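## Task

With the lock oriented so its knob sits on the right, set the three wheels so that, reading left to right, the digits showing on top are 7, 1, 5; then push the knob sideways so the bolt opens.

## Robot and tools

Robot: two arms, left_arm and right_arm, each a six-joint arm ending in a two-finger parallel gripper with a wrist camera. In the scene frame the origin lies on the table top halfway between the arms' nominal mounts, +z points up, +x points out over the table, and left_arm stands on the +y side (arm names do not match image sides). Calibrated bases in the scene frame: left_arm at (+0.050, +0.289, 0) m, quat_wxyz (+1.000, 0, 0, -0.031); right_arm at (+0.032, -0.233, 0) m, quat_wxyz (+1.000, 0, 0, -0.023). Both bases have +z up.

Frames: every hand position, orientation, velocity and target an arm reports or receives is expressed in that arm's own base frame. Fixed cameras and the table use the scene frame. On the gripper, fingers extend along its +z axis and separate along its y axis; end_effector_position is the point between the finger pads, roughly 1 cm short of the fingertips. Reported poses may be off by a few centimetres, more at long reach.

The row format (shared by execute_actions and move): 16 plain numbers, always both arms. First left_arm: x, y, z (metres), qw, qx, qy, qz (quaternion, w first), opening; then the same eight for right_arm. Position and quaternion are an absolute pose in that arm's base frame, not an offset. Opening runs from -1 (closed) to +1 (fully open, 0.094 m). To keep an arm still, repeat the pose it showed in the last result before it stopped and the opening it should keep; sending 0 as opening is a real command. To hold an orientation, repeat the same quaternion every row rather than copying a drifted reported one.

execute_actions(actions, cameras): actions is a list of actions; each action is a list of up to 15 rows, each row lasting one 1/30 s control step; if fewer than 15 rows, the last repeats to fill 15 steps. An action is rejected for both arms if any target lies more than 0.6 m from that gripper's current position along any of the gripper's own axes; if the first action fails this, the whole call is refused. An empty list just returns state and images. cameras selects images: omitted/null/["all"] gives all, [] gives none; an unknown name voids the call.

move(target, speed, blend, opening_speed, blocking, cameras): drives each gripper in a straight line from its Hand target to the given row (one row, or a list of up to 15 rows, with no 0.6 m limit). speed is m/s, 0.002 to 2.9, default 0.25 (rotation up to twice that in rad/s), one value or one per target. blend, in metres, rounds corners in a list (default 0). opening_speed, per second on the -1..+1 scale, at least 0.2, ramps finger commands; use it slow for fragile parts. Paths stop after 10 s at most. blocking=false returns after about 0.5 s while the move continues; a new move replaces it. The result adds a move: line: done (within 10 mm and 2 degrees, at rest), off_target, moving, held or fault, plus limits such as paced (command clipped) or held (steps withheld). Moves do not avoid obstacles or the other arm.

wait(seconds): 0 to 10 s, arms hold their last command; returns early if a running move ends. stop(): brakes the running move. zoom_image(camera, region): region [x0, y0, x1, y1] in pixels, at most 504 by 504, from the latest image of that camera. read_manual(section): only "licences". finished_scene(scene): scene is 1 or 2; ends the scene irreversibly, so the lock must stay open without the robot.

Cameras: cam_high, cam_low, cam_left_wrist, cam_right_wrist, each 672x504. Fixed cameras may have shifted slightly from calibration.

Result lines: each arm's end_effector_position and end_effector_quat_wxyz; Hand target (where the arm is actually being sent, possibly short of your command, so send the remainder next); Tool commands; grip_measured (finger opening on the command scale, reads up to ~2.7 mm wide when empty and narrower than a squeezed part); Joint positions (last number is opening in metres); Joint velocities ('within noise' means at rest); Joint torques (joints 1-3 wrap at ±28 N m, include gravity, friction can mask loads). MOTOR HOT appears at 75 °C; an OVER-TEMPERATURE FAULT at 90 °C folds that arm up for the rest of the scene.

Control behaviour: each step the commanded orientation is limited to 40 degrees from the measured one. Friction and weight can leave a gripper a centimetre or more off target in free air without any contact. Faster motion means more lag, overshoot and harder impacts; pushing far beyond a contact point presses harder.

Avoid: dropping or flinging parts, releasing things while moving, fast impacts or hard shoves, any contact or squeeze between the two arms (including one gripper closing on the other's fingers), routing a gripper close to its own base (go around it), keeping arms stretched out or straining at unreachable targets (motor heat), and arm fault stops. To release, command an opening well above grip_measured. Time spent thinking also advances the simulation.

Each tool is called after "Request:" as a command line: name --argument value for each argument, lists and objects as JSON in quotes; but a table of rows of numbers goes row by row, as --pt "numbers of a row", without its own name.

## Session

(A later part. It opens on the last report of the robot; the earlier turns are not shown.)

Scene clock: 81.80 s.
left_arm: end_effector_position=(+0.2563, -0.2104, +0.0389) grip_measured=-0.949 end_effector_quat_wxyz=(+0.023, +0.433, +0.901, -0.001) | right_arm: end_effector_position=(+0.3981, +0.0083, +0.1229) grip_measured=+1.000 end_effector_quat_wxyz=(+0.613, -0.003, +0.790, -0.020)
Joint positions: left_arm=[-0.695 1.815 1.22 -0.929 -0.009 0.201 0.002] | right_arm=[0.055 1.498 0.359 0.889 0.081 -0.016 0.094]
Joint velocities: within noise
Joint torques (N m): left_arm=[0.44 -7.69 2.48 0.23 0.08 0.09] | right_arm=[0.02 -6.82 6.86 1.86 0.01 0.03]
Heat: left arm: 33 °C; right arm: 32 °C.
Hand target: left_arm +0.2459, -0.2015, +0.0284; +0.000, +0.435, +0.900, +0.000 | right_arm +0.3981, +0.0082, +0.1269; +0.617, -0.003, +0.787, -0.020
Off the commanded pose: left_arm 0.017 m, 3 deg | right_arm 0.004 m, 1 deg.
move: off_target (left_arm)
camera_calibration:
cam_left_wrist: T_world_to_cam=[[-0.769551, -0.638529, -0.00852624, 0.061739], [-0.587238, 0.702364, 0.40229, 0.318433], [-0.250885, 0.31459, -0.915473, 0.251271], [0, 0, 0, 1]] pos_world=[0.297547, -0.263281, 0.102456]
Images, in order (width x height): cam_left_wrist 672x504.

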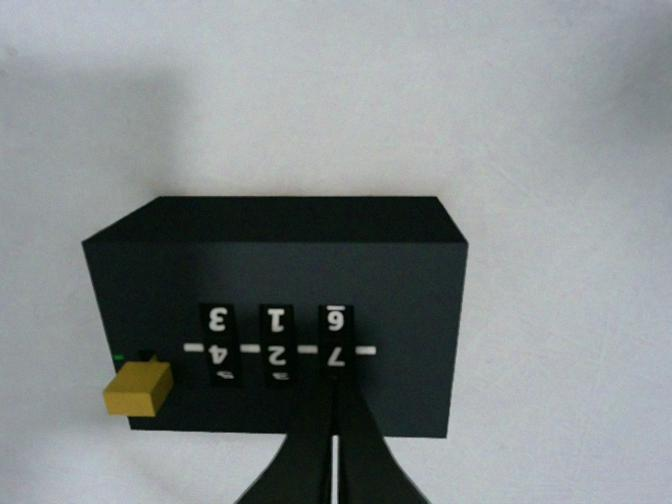

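Request:
move --pt "0.256 -0.211 0.068 0 0.435 0.900 0 -0.95 0.3981 0.0083 0.1269 0.617 -0.003 0.787 -0.020 1" --pt "0.2712 -0.2124 0.062 0 0.435 0.900 0 -0.95 0.3981 0.0083 0.1269 0.617 -0.003 0.787 -0.020 1" --pt "0.2704 -0.2114 0.045 0 0.435 0.900 0 -0.95 0.3981 0.0083 0.1269 0.617 -0.003 0.787 -0.020 1" --speed 0.07 --cameras '["cam_left_wrist"]'

Request:
move --pt "0.2697 -0.2104 0.031 0 0.435 0.900 0 -0.95 0.3981 0.0083 0.1269 0.617 -0.003 0.787 -0.020 1" --pt "0.2562 -0.1934 0.028 0 0.435 0.900 0 -0.95 0.3981 0.0083 0.1269 0.617 -0.003 0.787 -0.020 1" --speed 0.06 --cameras '["cam_left_wrist"]'

Request:
zoom_image --camera "cam_left_wrist" --region '[180, 260, 440, 420]'

Scene clock: 86.80 s.
left_arm: end_effector_position=(+0.2708, -0.2116, +0.0521) grip_measured=-0.949 end_effector_quat_wxyz=(+0.006, +0.432, +0.902, +0.002) | right_arm: end_effector_position=(+0.3981, +0.0083, +0.1229) grip_measured=+1.000 end_effector_quat_wxyz=(+0.613, -0.003, +0.790, -0.020)
Joint positions: left_arm=[-0.669 1.875 1.353 -1.039 -0.006 0.225 0.002] | right_arm=[0.055 1.498 0.359 0.889 0.081 -0.016 0.094]
Joint velocities: within noise
Joint torques (N m): left_arm=[0.2 -7.65 4.83 0.34 0.05 0.1] | right_arm=[-0.08 -6.83 6.86 1.86 0 0.02]
Heat: left arm: 33 °C; right arm: 32 °C.
Hand target: left_arm +0.2703, -0.2113, +0.0451; +0.000, +0.435, +0.900, +0.000 | right_arm +0.3981, +0.0082, +0.1269; +0.617, -0.003, +0.787, -0.020
Off the commanded pose: left_arm 0.007 m, 1 deg | right_arm 0.004 m, 1 deg.
move: done
camera_calibration:
cam_left_wrist: T_world_to_cam=[[-0.768255, -0.640143, 0.000774401, 0.0710905], [-0.576475, 0.69237, 0.433936, 0.315817], [-0.278318, 0.332928, -0.900943, 0.278054], [0, 0, 0, 1]] pos_world=[0.314063, -0.265726, 0.113412]
Images, in order (width x height): cam_left_wrist 672x504.

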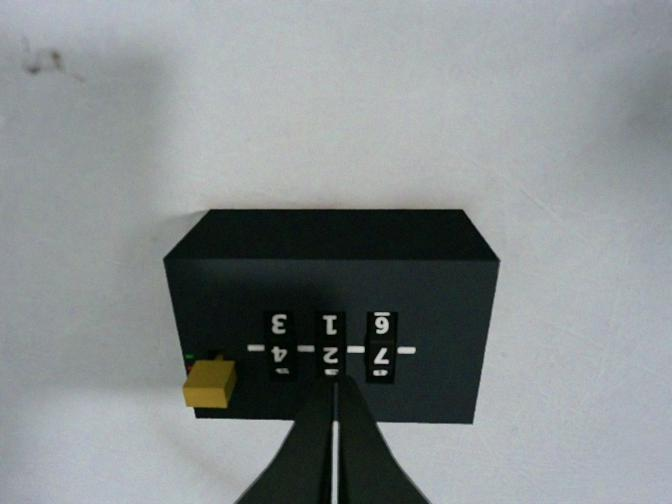

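Scene clock: 87.80 s.
left_arm: end_effector_position=(+0.2650, -0.2031, +0.0389) grip_measured=-0.949 end_effector_quat_wxyz=(+0.021, +0.434, +0.901, -0.004) | right_arm: end_effector_position=(+0.3981, +0.0083, +0.1229) grip_measured=+1.000 end_effector_quat_wxyz=(+0.613, -0.003, +0.790, -0.020)
Joint positions: left_arm=[-0.657 1.825 1.233 -0.935 0 0.24 0.002] | right_arm=[0.055 1.498 0.359 0.889 0.081 -0.016 0.094]
Joint velocities: within noise
Joint torques (N m): left_arm=[0.58 -7.76 2.54 0.26 0 0.12] | right_arm=[-0.06 -6.83 6.87 1.85 -0.01 0.04]
Heat: left arm: 33 °C; right arm: 32 °C.
Hand target: left_arm +0.2561, -0.1935, +0.0284; +0.000, +0.435, +0.900, +0.000 | right_arm +0.3981, +0.0082, +0.1269; +0.617, -0.003, +0.787, -0.020
Off the commanded pose: left_arm 0.017 m, 2 deg | right_arm 0.004 m, 1 deg.
move: off_target (left_arm)
camera_calibration:
cam_left_wrist: T_world_to_cam=[[-0.770743, -0.637145, -0.00149972, 0.0733736], [-0.583413, 0.704795, 0.403601, 0.317835], [-0.256095, 0.311948, -0.914934, 0.252064], [0, 0, 0, 1]] pos_world=[0.306533, -0.255889, 0.102453]
Images, in order (width x height): cam_left_wrist 672x504.

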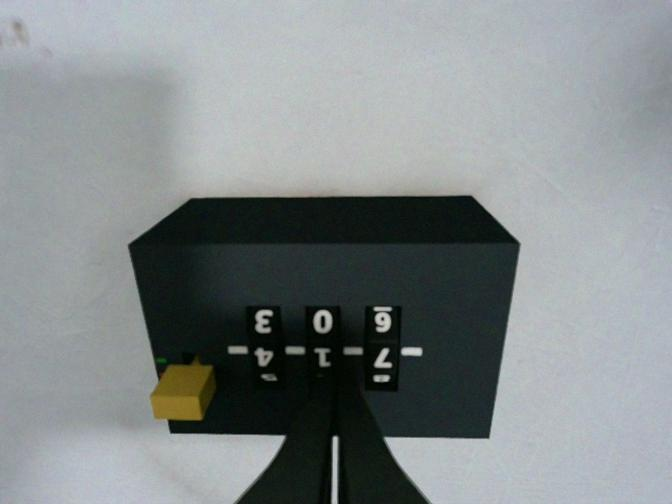

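Scaled by 1.938 from the camera's 672x504 image, which has a finer 960x720 frame.

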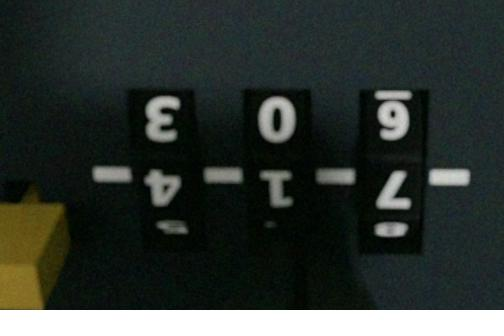

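Request:
move --pt "0.265 -0.204 0.068 0 0.435 0.900 0 -0.95 0.3981 0.0083 0.1269 0.617 -0.003 0.787 -0.020 1" --pt "0.279 -0.201 0.062 0 0.435 0.900 0 -0.95 0.3981 0.0083 0.1269 0.617 -0.003 0.787 -0.020 1" --pt "0.2800 -0.2032 0.045 0 0.435 0.900 0 -0.95 0.3981 0.0083 0.1269 0.617 -0.003 0.787 -0.020 1" --speed 0.07 --cameras '["cam_left_wrist"]'

Request:
move --pt "0.2806 -0.2040 0.031 0 0.435 0.900 0 -0.95 0.3981 0.0083 0.1269 0.617 -0.003 0.787 -0.020 1" --pt "0.294 -0.221 0.028 0 0.435 0.900 0 -0.95 0.3981 0.0083 0.1269 0.617 -0.003 0.787 -0.020 1" --speed 0.06 --cameras '["cam_left_wrist"]'

Request:
zoom_image --camera "cam_left_wrist" --region '[220, 280, 480, 440]'

Scene clock: 93.47 s.
left_arm: end_effector_position=(+0.2787, -0.2017, +0.0499) grip_measured=-0.949 end_effector_quat_wxyz=(+0.001, +0.431, +0.903, +0.000) | right_arm: end_effector_position=(+0.3981, +0.0083, +0.1229) grip_measured=+1.000 end_effector_quat_wxyz=(+0.613, -0.003, +0.790, -0.020)
Joint positions: left_arm=[-0.63 1.886 1.359 -1.042 -0.001 0.261 0.002] | right_arm=[0.055 1.498 0.359 0.889 0.081 -0.016 0.094]
Joint velocities: within noise
Joint torques (N m): left_arm=[-0.08 -7.8 5.52 0.33 -0.01 0.1] | right_arm=[-0.08 -6.8 6.89 1.85 0.01 0.02]
Heat: left arm: 33 °C; right arm: 33 °C.
Hand target: left_arm +0.2800, -0.2032, +0.0451; +0.000, +0.435, +0.900, +0.000 | right_arm +0.3981, +0.0082, +0.1269; +0.617, -0.003, +0.787, -0.020
Off the commanded pose: left_arm 0.005 m, 1 deg | right_arm 0.004 m, 1 deg.
move: done
camera_calibration:
cam_left_wrist: T_world_to_cam=[[-0.766036, -0.642758, 0.00717161, 0.0819967], [-0.574748, 0.689892, 0.440129, 0.31325], [-0.287844, 0.333033, -0.897906, 0.277511], [0, 0, 0, 1]] pos_world=[0.322732, -0.255825, 0.11072]
Images, in order (width x height): cam_left_wrist 672x504.

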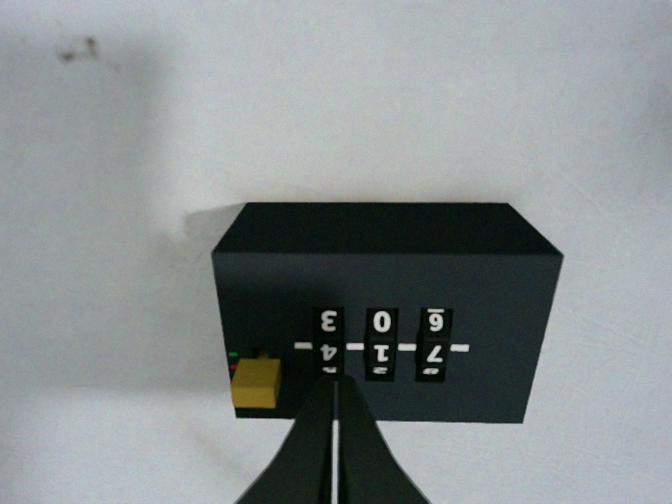

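Scene clock: 94.47 s.
left_arm: end_effector_position=(+0.2810, -0.2041, +0.0415) grip_measured=-0.949 end_effector_quat_wxyz=(-0.019, +0.434, +0.900, +0.011) | right_arm: end_effector_position=(+0.3981, +0.0083, +0.1229) grip_measured=+1.000 end_effector_quat_wxyz=(+0.613, -0.003, +0.790, -0.020)
Joint positions: left_arm=[-0.638 1.946 1.406 -1.072 -0.015 0.26 0.002] | right_arm=[0.055 1.498 0.359 0.889 0.081 -0.016 0.094]
Joint velocities: within noise
Joint torques (N m): left_arm=[-0.75 -5.72 6.98 0.84 0.14 -0.09] | right_arm=[-0.05 -6.86 6.86 1.85 0 0.01]
Heat: left arm: 33 °C; right arm: 33 °C.
Hand target: left_arm +0.2928, -0.2201, +0.0292; +0.000, +0.435, +0.900, +0.000 | right_arm +0.3981, +0.0082, +0.1269; +0.617, -0.003, +0.787, -0.020
Off the commanded pose: left_arm 0.025 m, 3 deg | right_arm 0.004 m, 1 deg.
move: off_target (left_arm)
camera_calibration:
cam_left_wrist: T_world_to_cam=[[-0.771458, -0.636267, 0.00402398, 0.0852693], [-0.55636, 0.677614, 0.48094, 0.310466], [-0.308733, 0.368786, -0.876745, 0.283628], [0, 0, 0, 1]] pos_world=[0.326078, -0.26072, 0.099011]
Images, in order (width x height): cam_left_wrist 672x504.

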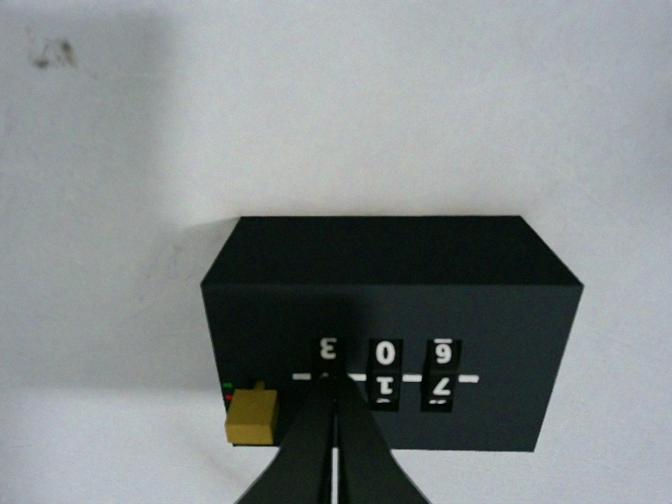

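Scaled by 1.938 from the camera's 672x504 image, which has a finer 960x720 frame.

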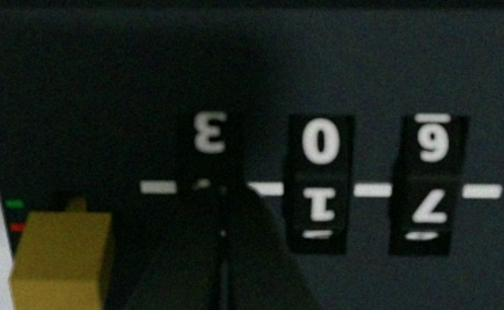

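Request:
move --pt "0.2995 -0.228 0.028 0 0.435 0.900 0 -0.95 0.3981 0.0083 0.1269 0.617 -0.003 0.787 -0.020 1" --speed 0.06 --cameras '["cam_left_wrist"]'

Scene clock: 103.97 s.
left_arm: end_effector_position=(+0.2918, -0.2166, +0.0391) grip_measured=-0.949 end_effector_quat_wxyz=(-0.008, +0.436, +0.900, +0.009) | right_arm: end_effector_position=(+0.3981, +0.0083, +0.1229) grip_measured=+1.000 end_effector_quat_wxyz=(+0.613, -0.003, +0.790, -0.020)
Joint positions: left_arm=[-0.648 1.988 1.456 -1.058 -0.014 0.255 0.002] | right_arm=[0.055 1.498 0.359 0.889 0.081 -0.016 0.094]
Joint velocities: within noise
Joint torques (N m): left_arm=[-0.43 -6.69 6.83 0.61 0.12 -0.09] | right_arm=[-0.1 -6.8 6.84 1.86 0.02 0.02]
Heat: left arm: 33 °C; right arm: 33 °C.
Hand target: left_arm +0.2989, -0.2274, +0.0284; +0.000, +0.435, +0.900, +0.000 | right_arm +0.3981, +0.0082, +0.1269; +0.617, -0.003, +0.787, -0.020
Off the commanded pose: left_arm 0.018 m, 1 deg | right_arm 0.004 m, 1 deg.
move: off_target (left_arm)
camera_calibration:
cam_left_wrist: T_world_to_cam=[[-0.774082, -0.633085, -0.00023874, 0.0872153], [-0.56165, 0.686563, 0.461715, 0.330374], [-0.292141, 0.357539, -0.887028, 0.282617], [0, 0, 0, 1]] pos_world=[0.33563, -0.272654, 0.0981713]
Images, in order (width x height): cam_left_wrist 672x504.

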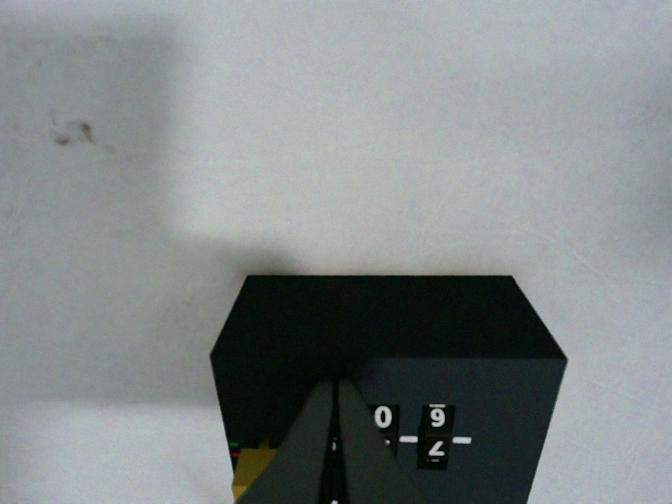

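Lift and look, ready for the knob push (staying on the −s side).

Request:
move --pt "0.291 -0.2155 0.070 0 0.435 0.900 0 -0.95 0.3981 0.0083 0.1269 0.617 -0.003 0.787 -0.020 1" --pt "0.2765 -0.196 0.072 0 0.435 0.900 0 -0.95 0.3981 0.0083 0.1269 0.617 -0.003 0.787 -0.020 1" --speed 0.1 --cameras '["cam_left_wrist"]'

Request:
zoom_image --camera "cam_left_wrist" --region '[220, 240, 480, 400]'

Scene clock: 107.80 s.
left_arm: end_effector_position=(+0.2776, -0.1964, +0.0615) grip_measured=-0.949 end_effector_quat_wxyz=(-0.014, +0.432, +0.902, +0.006) | right_arm: end_effector_position=(+0.3981, +0.0083, +0.1229) grip_measured=+1.000 end_effector_quat_wxyz=(+0.613, -0.003, +0.790, -0.020)
Joint positions: left_arm=[-0.622 1.889 1.41 -1.122 -0.007 0.271 0.002] | right_arm=[0.055 1.498 0.359 0.889 0.081 -0.016 0.094]
Joint velocities: within noise
Joint torques (N m): left_arm=[0.17 -12.12 4.66 0.14 0.06 0.1] | right_arm=[-0.12 -6.72 6.9 1.86 -0.01 0.02]
Heat: left arm: 33 °C; right arm: 33 °C.
Hand target: left_arm +0.2765, -0.1959, +0.0717; +0.000, +0.435, +0.900, +0.000 | right_arm +0.3981, +0.0082, +0.1269; +0.617, -0.003, +0.787, -0.020
Off the commanded pose: left_arm 0.011 m, 2 deg | right_arm 0.004 m, 1 deg.
move: off_target (left_arm)
camera_calibration:
cam_left_wrist: T_world_to_cam=[[-0.767628, -0.640828, 0.00934075, 0.0851899], [-0.562479, 0.680618, 0.469443, 0.296766], [-0.30719, 0.355104, -0.882913, 0.294471], [0, 0, 0, 1]] pos_world=[0.322777, -0.25196, 0.119882]
Images, in order (width x height): cam_left_wrist 672x504.

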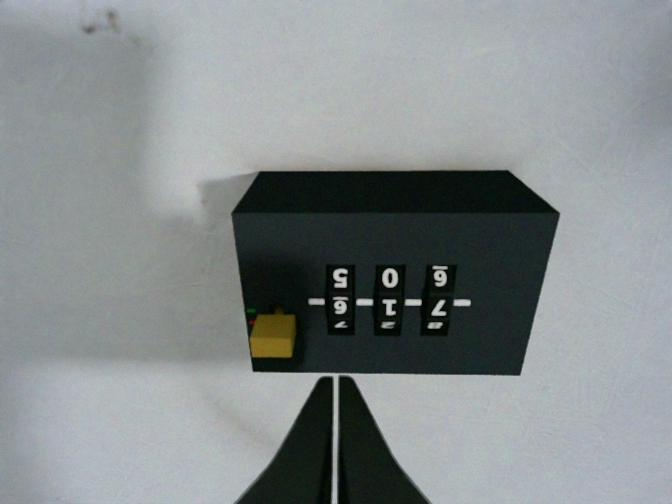

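Scaled by 1.938 from the camera's 672x504 image, which has a finer 960x720 frame.

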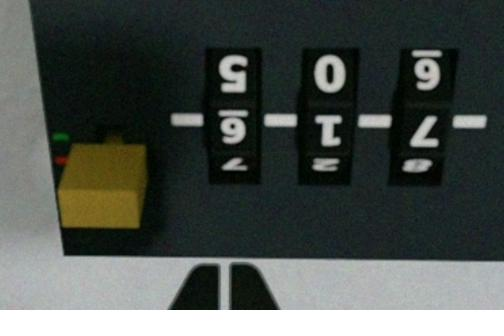

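Request:
move --pt "0.2814 -0.2043 0.064 0 0.435 0.900 0 -0.95 0.3981 0.0083 0.1269 0.617 -0.003 0.787 -0.020 1" --pt "0.2806 -0.2033 0.045 0 0.435 0.900 0 -0.95 0.3981 0.0083 0.1269 0.617 -0.003 0.787 -0.020 1" --speed 0.07 --cameras '["cam_left_wrist"]'

Request:
move --pt "0.2799 -0.2023 0.031 0 0.435 0.900 0 -0.95 0.3981 0.0083 0.1269 0.617 -0.003 0.787 -0.020 1" --pt "0.2664 -0.1853 0.028 0 0.435 0.900 0 -0.95 0.3981 0.0083 0.1269 0.617 -0.003 0.787 -0.020 1" --speed 0.06 --cameras '["cam_left_wrist"]'

Request:
zoom_image --camera "cam_left_wrist" --region '[220, 260, 480, 420]'

Scene clock: 111.93 s.
left_arm: end_effector_position=(+0.2821, -0.2012, +0.0510) grip_measured=-0.949 end_effector_quat_wxyz=(+0.004, +0.434, +0.901, +0.002) | right_arm: end_effector_position=(+0.3981, +0.0083, +0.1229) grip_measured=+1.000 end_effector_quat_wxyz=(+0.613, -0.003, +0.790, -0.020)
Joint positions: left_arm=[-0.625 1.889 1.368 -1.043 -0.006 0.272 0.002] | right_arm=[0.055 1.498 0.359 0.889 0.081 -0.016 0.094]
Joint velocities: within noise
Joint torques (N m): left_arm=[-0.36 -7.98 4.96 0.33 0.06 -0.02] | right_arm=[-0.02 -6.82 6.91 1.87 -0.01 0.01]
Heat: left arm: 33 °C; right arm: 33 °C.
Hand target: left_arm +0.2804, -0.2032, +0.0450; +0.000, +0.435, +0.900, +0.000 | right_arm +0.3981, +0.0082, +0.1269; +0.617, -0.003, +0.787, -0.020
Off the commanded pose: left_arm 0.007 m, 1 deg | right_arm 0.004 m, 1 deg.
move: done
camera_calibration:
cam_left_wrist: T_world_to_cam=[[-0.770415, -0.637543, 0.000463833, 0.0875705], [-0.573147, 0.692916, 0.437458, 0.31454], [-0.27922, 0.336758, -0.899239, 0.277633], [0, 0, 0, 1]] pos_world=[0.325264, -0.255615, 0.112019]
Images, in order (width x height): cam_left_wrist 672x504.

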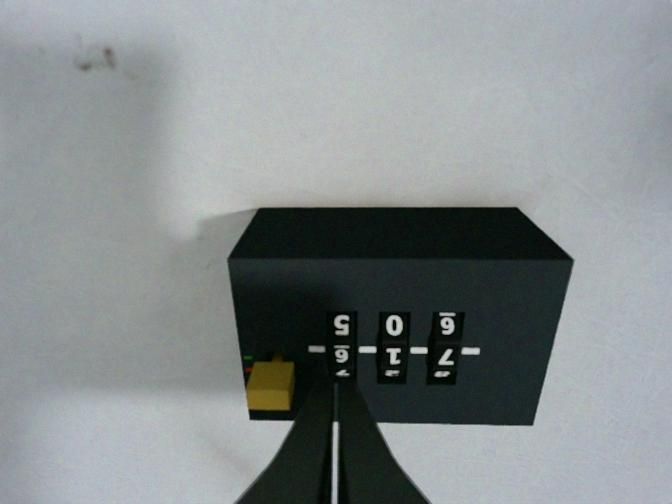

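Scene clock: 112.93 s.
left_arm: end_effector_position=(+0.2763, -0.1932, +0.0388) grip_measured=-0.949 end_effector_quat_wxyz=(+0.022, +0.433, +0.901, -0.001) | right_arm: end_effector_position=(+0.3981, +0.0083, +0.1229) grip_measured=+1.000 end_effector_quat_wxyz=(+0.613, -0.003, +0.790, -0.020)
Joint positions: left_arm=[-0.616 1.838 1.249 -0.939 -0.006 0.28 0.002] | right_arm=[0.055 1.498 0.359 0.889 0.081 -0.016 0.094]
Joint velocities: within noise
Joint torques (N m): left_arm=[0.47 -7.88 2.54 0.25 0.05 0.1] | right_arm=[-0.03 -6.79 6.87 1.86 0.02 0.03]
Heat: left arm: 33 °C; right arm: 34 °C.
Hand target: left_arm +0.2664, -0.1853, +0.0284; +0.000, +0.435, +0.900, +0.000 | right_arm +0.3981, +0.0082, +0.1269; +0.617, -0.003, +0.787, -0.020
Off the commanded pose: left_arm 0.017 m, 2 deg | right_arm 0.004 m, 1 deg.
move: off_target (left_arm)
camera_calibration:
cam_left_wrist: T_world_to_cam=[[-0.769607, -0.638461, -0.0084417, 0.0880983], [-0.586125, 0.701153, 0.406007, 0.317501], [-0.253301, 0.317414, -0.913831, 0.252046], [0, 0, 0, 1]] pos_world=[0.31774, -0.246373, 0.102163]
Images, in order (width x height): cam_left_wrist 672x504.

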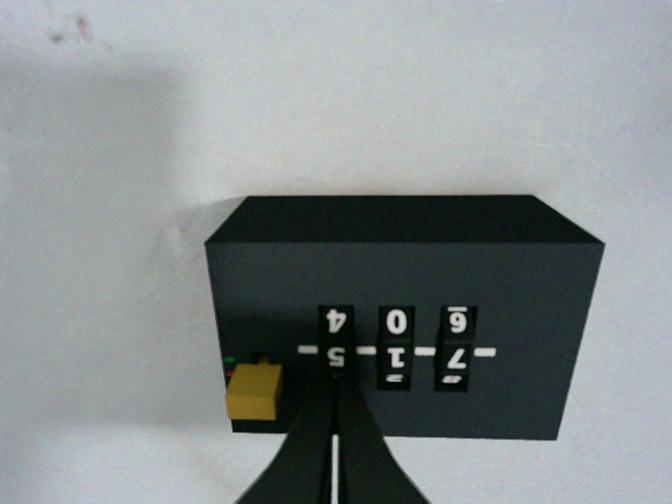

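Scaled by 1.938 from the camera's 672x504 image, which has a finer 960x720 frame.

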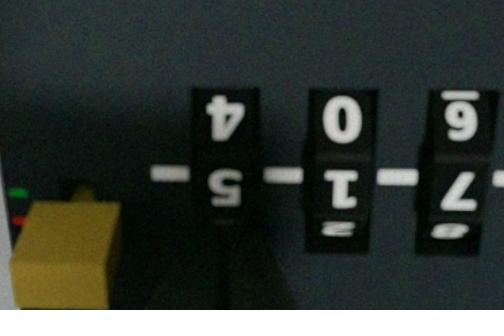

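Request:
move --pt "0.276 -0.193 0.072 0 0.435 0.900 0 -1 0.3981 0.0083 0.1269 0.617 -0.003 0.787 -0.020 1" --pt "0.277 -0.1700 0.075 0 0.435 0.900 0 -1 0.3981 0.0083 0.1269 0.617 -0.003 0.787 -0.020 1" --pt "0.277 -0.1700 0.040 0 0.435 0.900 0 -1 0.3981 0.0083 0.1269 0.617 -0.003 0.787 -0.020 1" --speed 0.1 --cameras '["cam_left_wrist"]'

Scene clock: 117.90 s.
left_arm: end_effector_position=(+0.2768, -0.1687, +0.0400) grip_measured=-0.987 end_effector_quat_wxyz=(-0.005, +0.431, +0.903, +0.003) | right_arm: end_effector_position=(+0.3981, +0.0083, +0.1229) grip_measured=+1.000 end_effector_quat_wxyz=(+0.613, -0.003, +0.790, -0.020)
Joint positions: left_arm=[-0.553 1.838 1.254 -0.999 -0.004 0.338 0.001] | right_arm=[0.055 1.498 0.359 0.889 0.081 -0.016 0.094]
Joint velocities: within noise
Joint torques (N m): left_arm=[-0.09 -8.83 4.77 0.27 0.03 0.1] | right_arm=[-0.1 -6.8 6.91 1.88 0 0.03]
Heat: left arm: 33 °C; right arm: 34 °C.
Hand target: left_arm +0.2769, -0.1700, +0.0399; +0.000, +0.435, +0.900, +0.000 | right_arm +0.3981, +0.0082, +0.1269; +0.617, -0.003, +0.787, -0.020
Off the commanded pose: left_arm 0.001 m, 1 deg | right_arm 0.004 m, 1 deg.
move: done
camera_calibration:
cam_left_wrist: T_world_to_cam=[[-0.766002, -0.642786, 0.00812555, 0.101777], [-0.570317, 0.685365, 0.452783, 0.291078], [-0.296612, 0.342199, -0.891584, 0.260737], [0, 0, 0, 1]] pos_world=[0.321306, -0.223297, 0.0998463]
Images, in order (width x height): cam_left_wrist 672x504.

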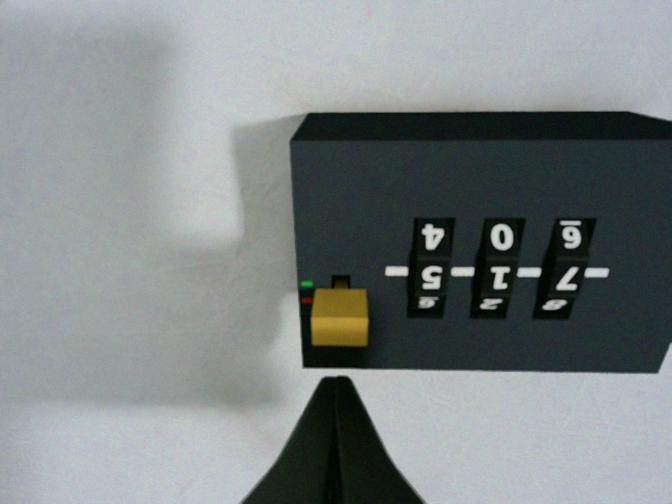

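Request:
move --pt "0.2775 -0.1705 0.052 0 0.435 0.900 0 -1 0.3981 0.0083 0.1269 0.617 -0.003 0.787 -0.020 1" --pt "0.294 -0.1914 0.047 0 0.435 0.900 0 -1 0.3981 0.0083 0.1269 0.617 -0.003 0.787 -0.020 1" --speed 0.05 --cameras '["cam_left_wrist"]'

Request:
move --pt "0.306 -0.2065 0.046 0 0.435 0.900 0 -1 0.3981 0.0083 0.1269 0.617 -0.003 0.787 -0.020 1" --speed 0.05 --cameras '["cam_left_wrist"]'

Request:
zoom_image --camera "cam_left_wrist" --region '[260, 260, 480, 420]'

Scene clock: 123.23 s.
left_arm: end_effector_position=(+0.2854, -0.1817, +0.0447) grip_measured=-0.987 end_effector_quat_wxyz=(-0.013, +0.436, +0.900, +0.004) | right_arm: end_effector_position=(+0.3981, +0.0083, +0.1229) grip_measured=+1.000 end_effector_quat_wxyz=(+0.613, -0.003, +0.790, -0.020)
Joint positions: left_arm=[-0.572 1.897 1.352 -1.053 -0.005 0.329 0.001] | right_arm=[0.055 1.498 0.359 0.889 0.081 -0.016 0.094]
Joint velocities: within noise
Joint torques (N m): left_arm=[-0.64 -7.61 8.77 0.25 0.04 -0.1] | right_arm=[-0.13 -6.86 6.9 1.85 0.01 0.02]
Heat: left arm: 33 °C; right arm: 34 °C.
Hand target: left_arm +0.2937, -0.1912, +0.0472; +0.000, +0.435, +0.900, +0.000 | right_arm +0.3981, +0.0082, +0.1269; +0.617, -0.003, +0.787, -0.020
Off the commanded pose: left_arm 0.013 m, 2 deg | right_arm 0.004 m, 1 deg.
move: off_target (left_arm)
camera_calibration:
cam_left_wrist: T_world_to_cam=[[-0.772929, -0.63438, 0.0119168, 0.10325], [-0.55704, 0.687451, 0.46596, 0.29883], [-0.303788, 0.353516, -0.884726, 0.275617], [0, 0, 0, 1]] pos_world=[0.329994, -0.237366, 0.103372]
Images, in order (width x height): cam_left_wrist 672x504.

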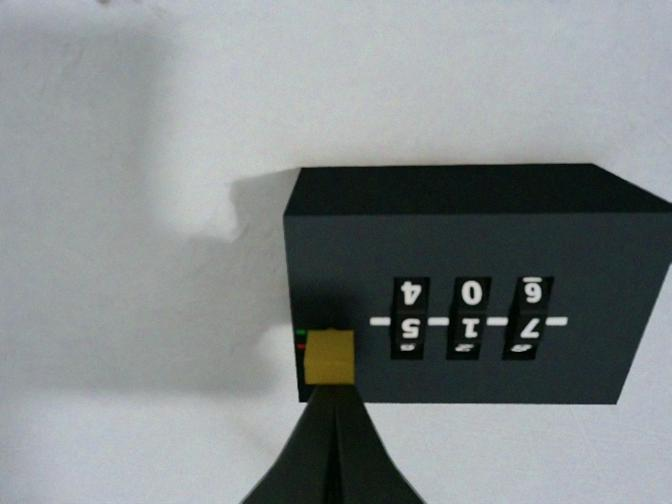

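Scene clock: 124.07 s.
left_arm: end_effector_position=(+0.2873, -0.1841, +0.0453) grip_measured=-0.987 end_effector_quat_wxyz=(-0.040, +0.434, +0.900, +0.016) | right_arm: end_effector_position=(+0.3981, +0.0083, +0.1229) grip_measured=+1.000 end_effector_quat_wxyz=(+0.613, -0.003, +0.790, -0.020)
Joint positions: left_arm=[-0.584 1.958 1.436 -1.131 -0.021 0.314 0.001] | right_arm=[0.055 1.498 0.359 0.889 0.081 -0.016 0.094]
Joint velocities: within noise
Joint torques (N m): left_arm=[-1.03 -7.92 9.36 0.67 0.21 -0.09] | right_arm=[-0.05 -6.83 6.9 1.86 0 0.01]
Heat: left arm: 33 °C; right arm: 34 °C.
Hand target: left_arm +0.3049, -0.2058, +0.0477; +0.000, +0.436, +0.900, +0.000 | right_arm +0.3981, +0.0082, +0.1269; +0.617, -0.003, +0.787, -0.020
Off the commanded pose: left_arm 0.029 m, 5 deg | right_arm 0.004 m, 1 deg.
move: off_target (left_arm)
camera_calibration:
cam_left_wrist: T_world_to_cam=[[-0.770607, -0.637194, 0.0121943, 0.102029], [-0.540648, 0.663738, 0.516867, 0.289949], [-0.337439, 0.391708, -0.855979, 0.293114], [0, 0, 0, 1]] pos_world=[0.334292, -0.242253, 0.09979]
Images, in order (width x height): cam_left_wrist 672x504.

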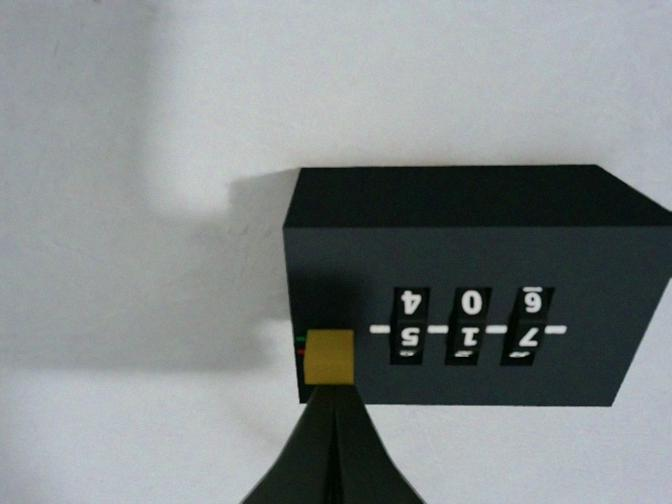

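Scaled by 2.291 from the camera's 672x504 image, which has a finer 960x720 frame.

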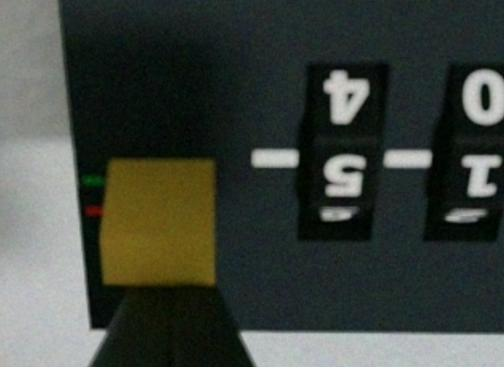

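Same end-state as scene 1. Back off and finish.

Request:
move --pt "0.284 -0.180 0.048 0 0.435 0.900 0 -1 0.3981 0.0083 0.1269 0.617 -0.003 0.787 -0.020 1" --pt "0.276 -0.169 0.09 0 0.435 0.900 0 -1 0.3981 0.0083 0.1269 0.617 -0.003 0.787 -0.020 1" --speed 0.1 --cameras '["cam_left_wrist"]'

Scene clock: 127.63 s.
left_arm: end_effector_position=(+0.2681, -0.1645, +0.0706) grip_measured=-0.987 end_effector_quat_wxyz=(-0.030, +0.433, +0.901, +0.007) | right_arm: end_effector_position=(+0.3981, +0.0083, +0.1229) grip_measured=+1.000 end_effector_quat_wxyz=(+0.613, -0.003, +0.790, -0.020)
Joint positions: left_arm=[-0.558 1.817 1.352 -1.168 -0.007 0.338 0.001] | right_arm=[0.055 1.498 0.359 0.889 0.081 -0.016 0.094]
Joint velocities: within noise
Joint torques (N m): left_arm=[0.39 -11.43 8.47 0.03 0.06 0.1] | right_arm=[-0.09 -6.82 6.84 1.86 0 0.03]
Heat: left arm: 33 °C; right arm: 34 °C.
Hand target: left_arm +0.2755, -0.1687, +0.0898; +0.000, +0.435, +0.900, +0.000 | right_arm +0.3981, +0.0082, +0.1269; +0.617, -0.003, +0.787, -0.020
Off the commanded pose: left_arm 0.021 m, 4 deg | right_arm 0.004 m, 1 deg.
move: off_target (left_arm)
camera_calibration:
cam_left_wrist: T_world_to_cam=[[-0.76913, -0.638751, 0.0208659, 0.0981679], [-0.54673, 0.674532, 0.496077, 0.258291], [-0.330945, 0.37014, -0.868028, 0.296091], [0, 0, 0, 1]] pos_world=[0.314709, -0.221116, 0.126835]
Images, in order (width x height): cam_left_wrist 672x504.

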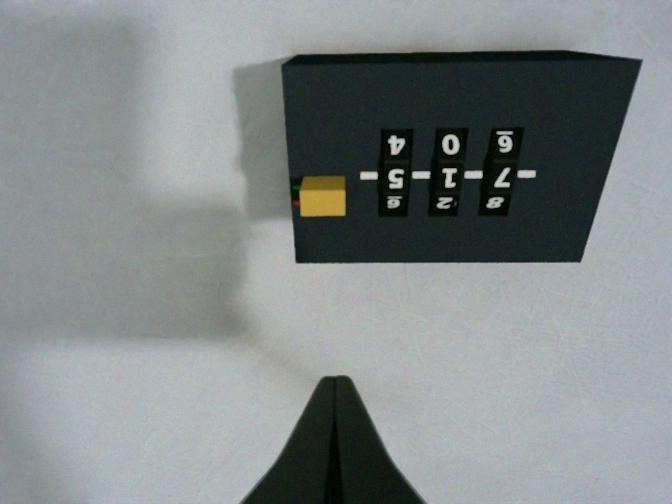

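Request:
finished_scene --scene 2

The scene is finished: the task was done.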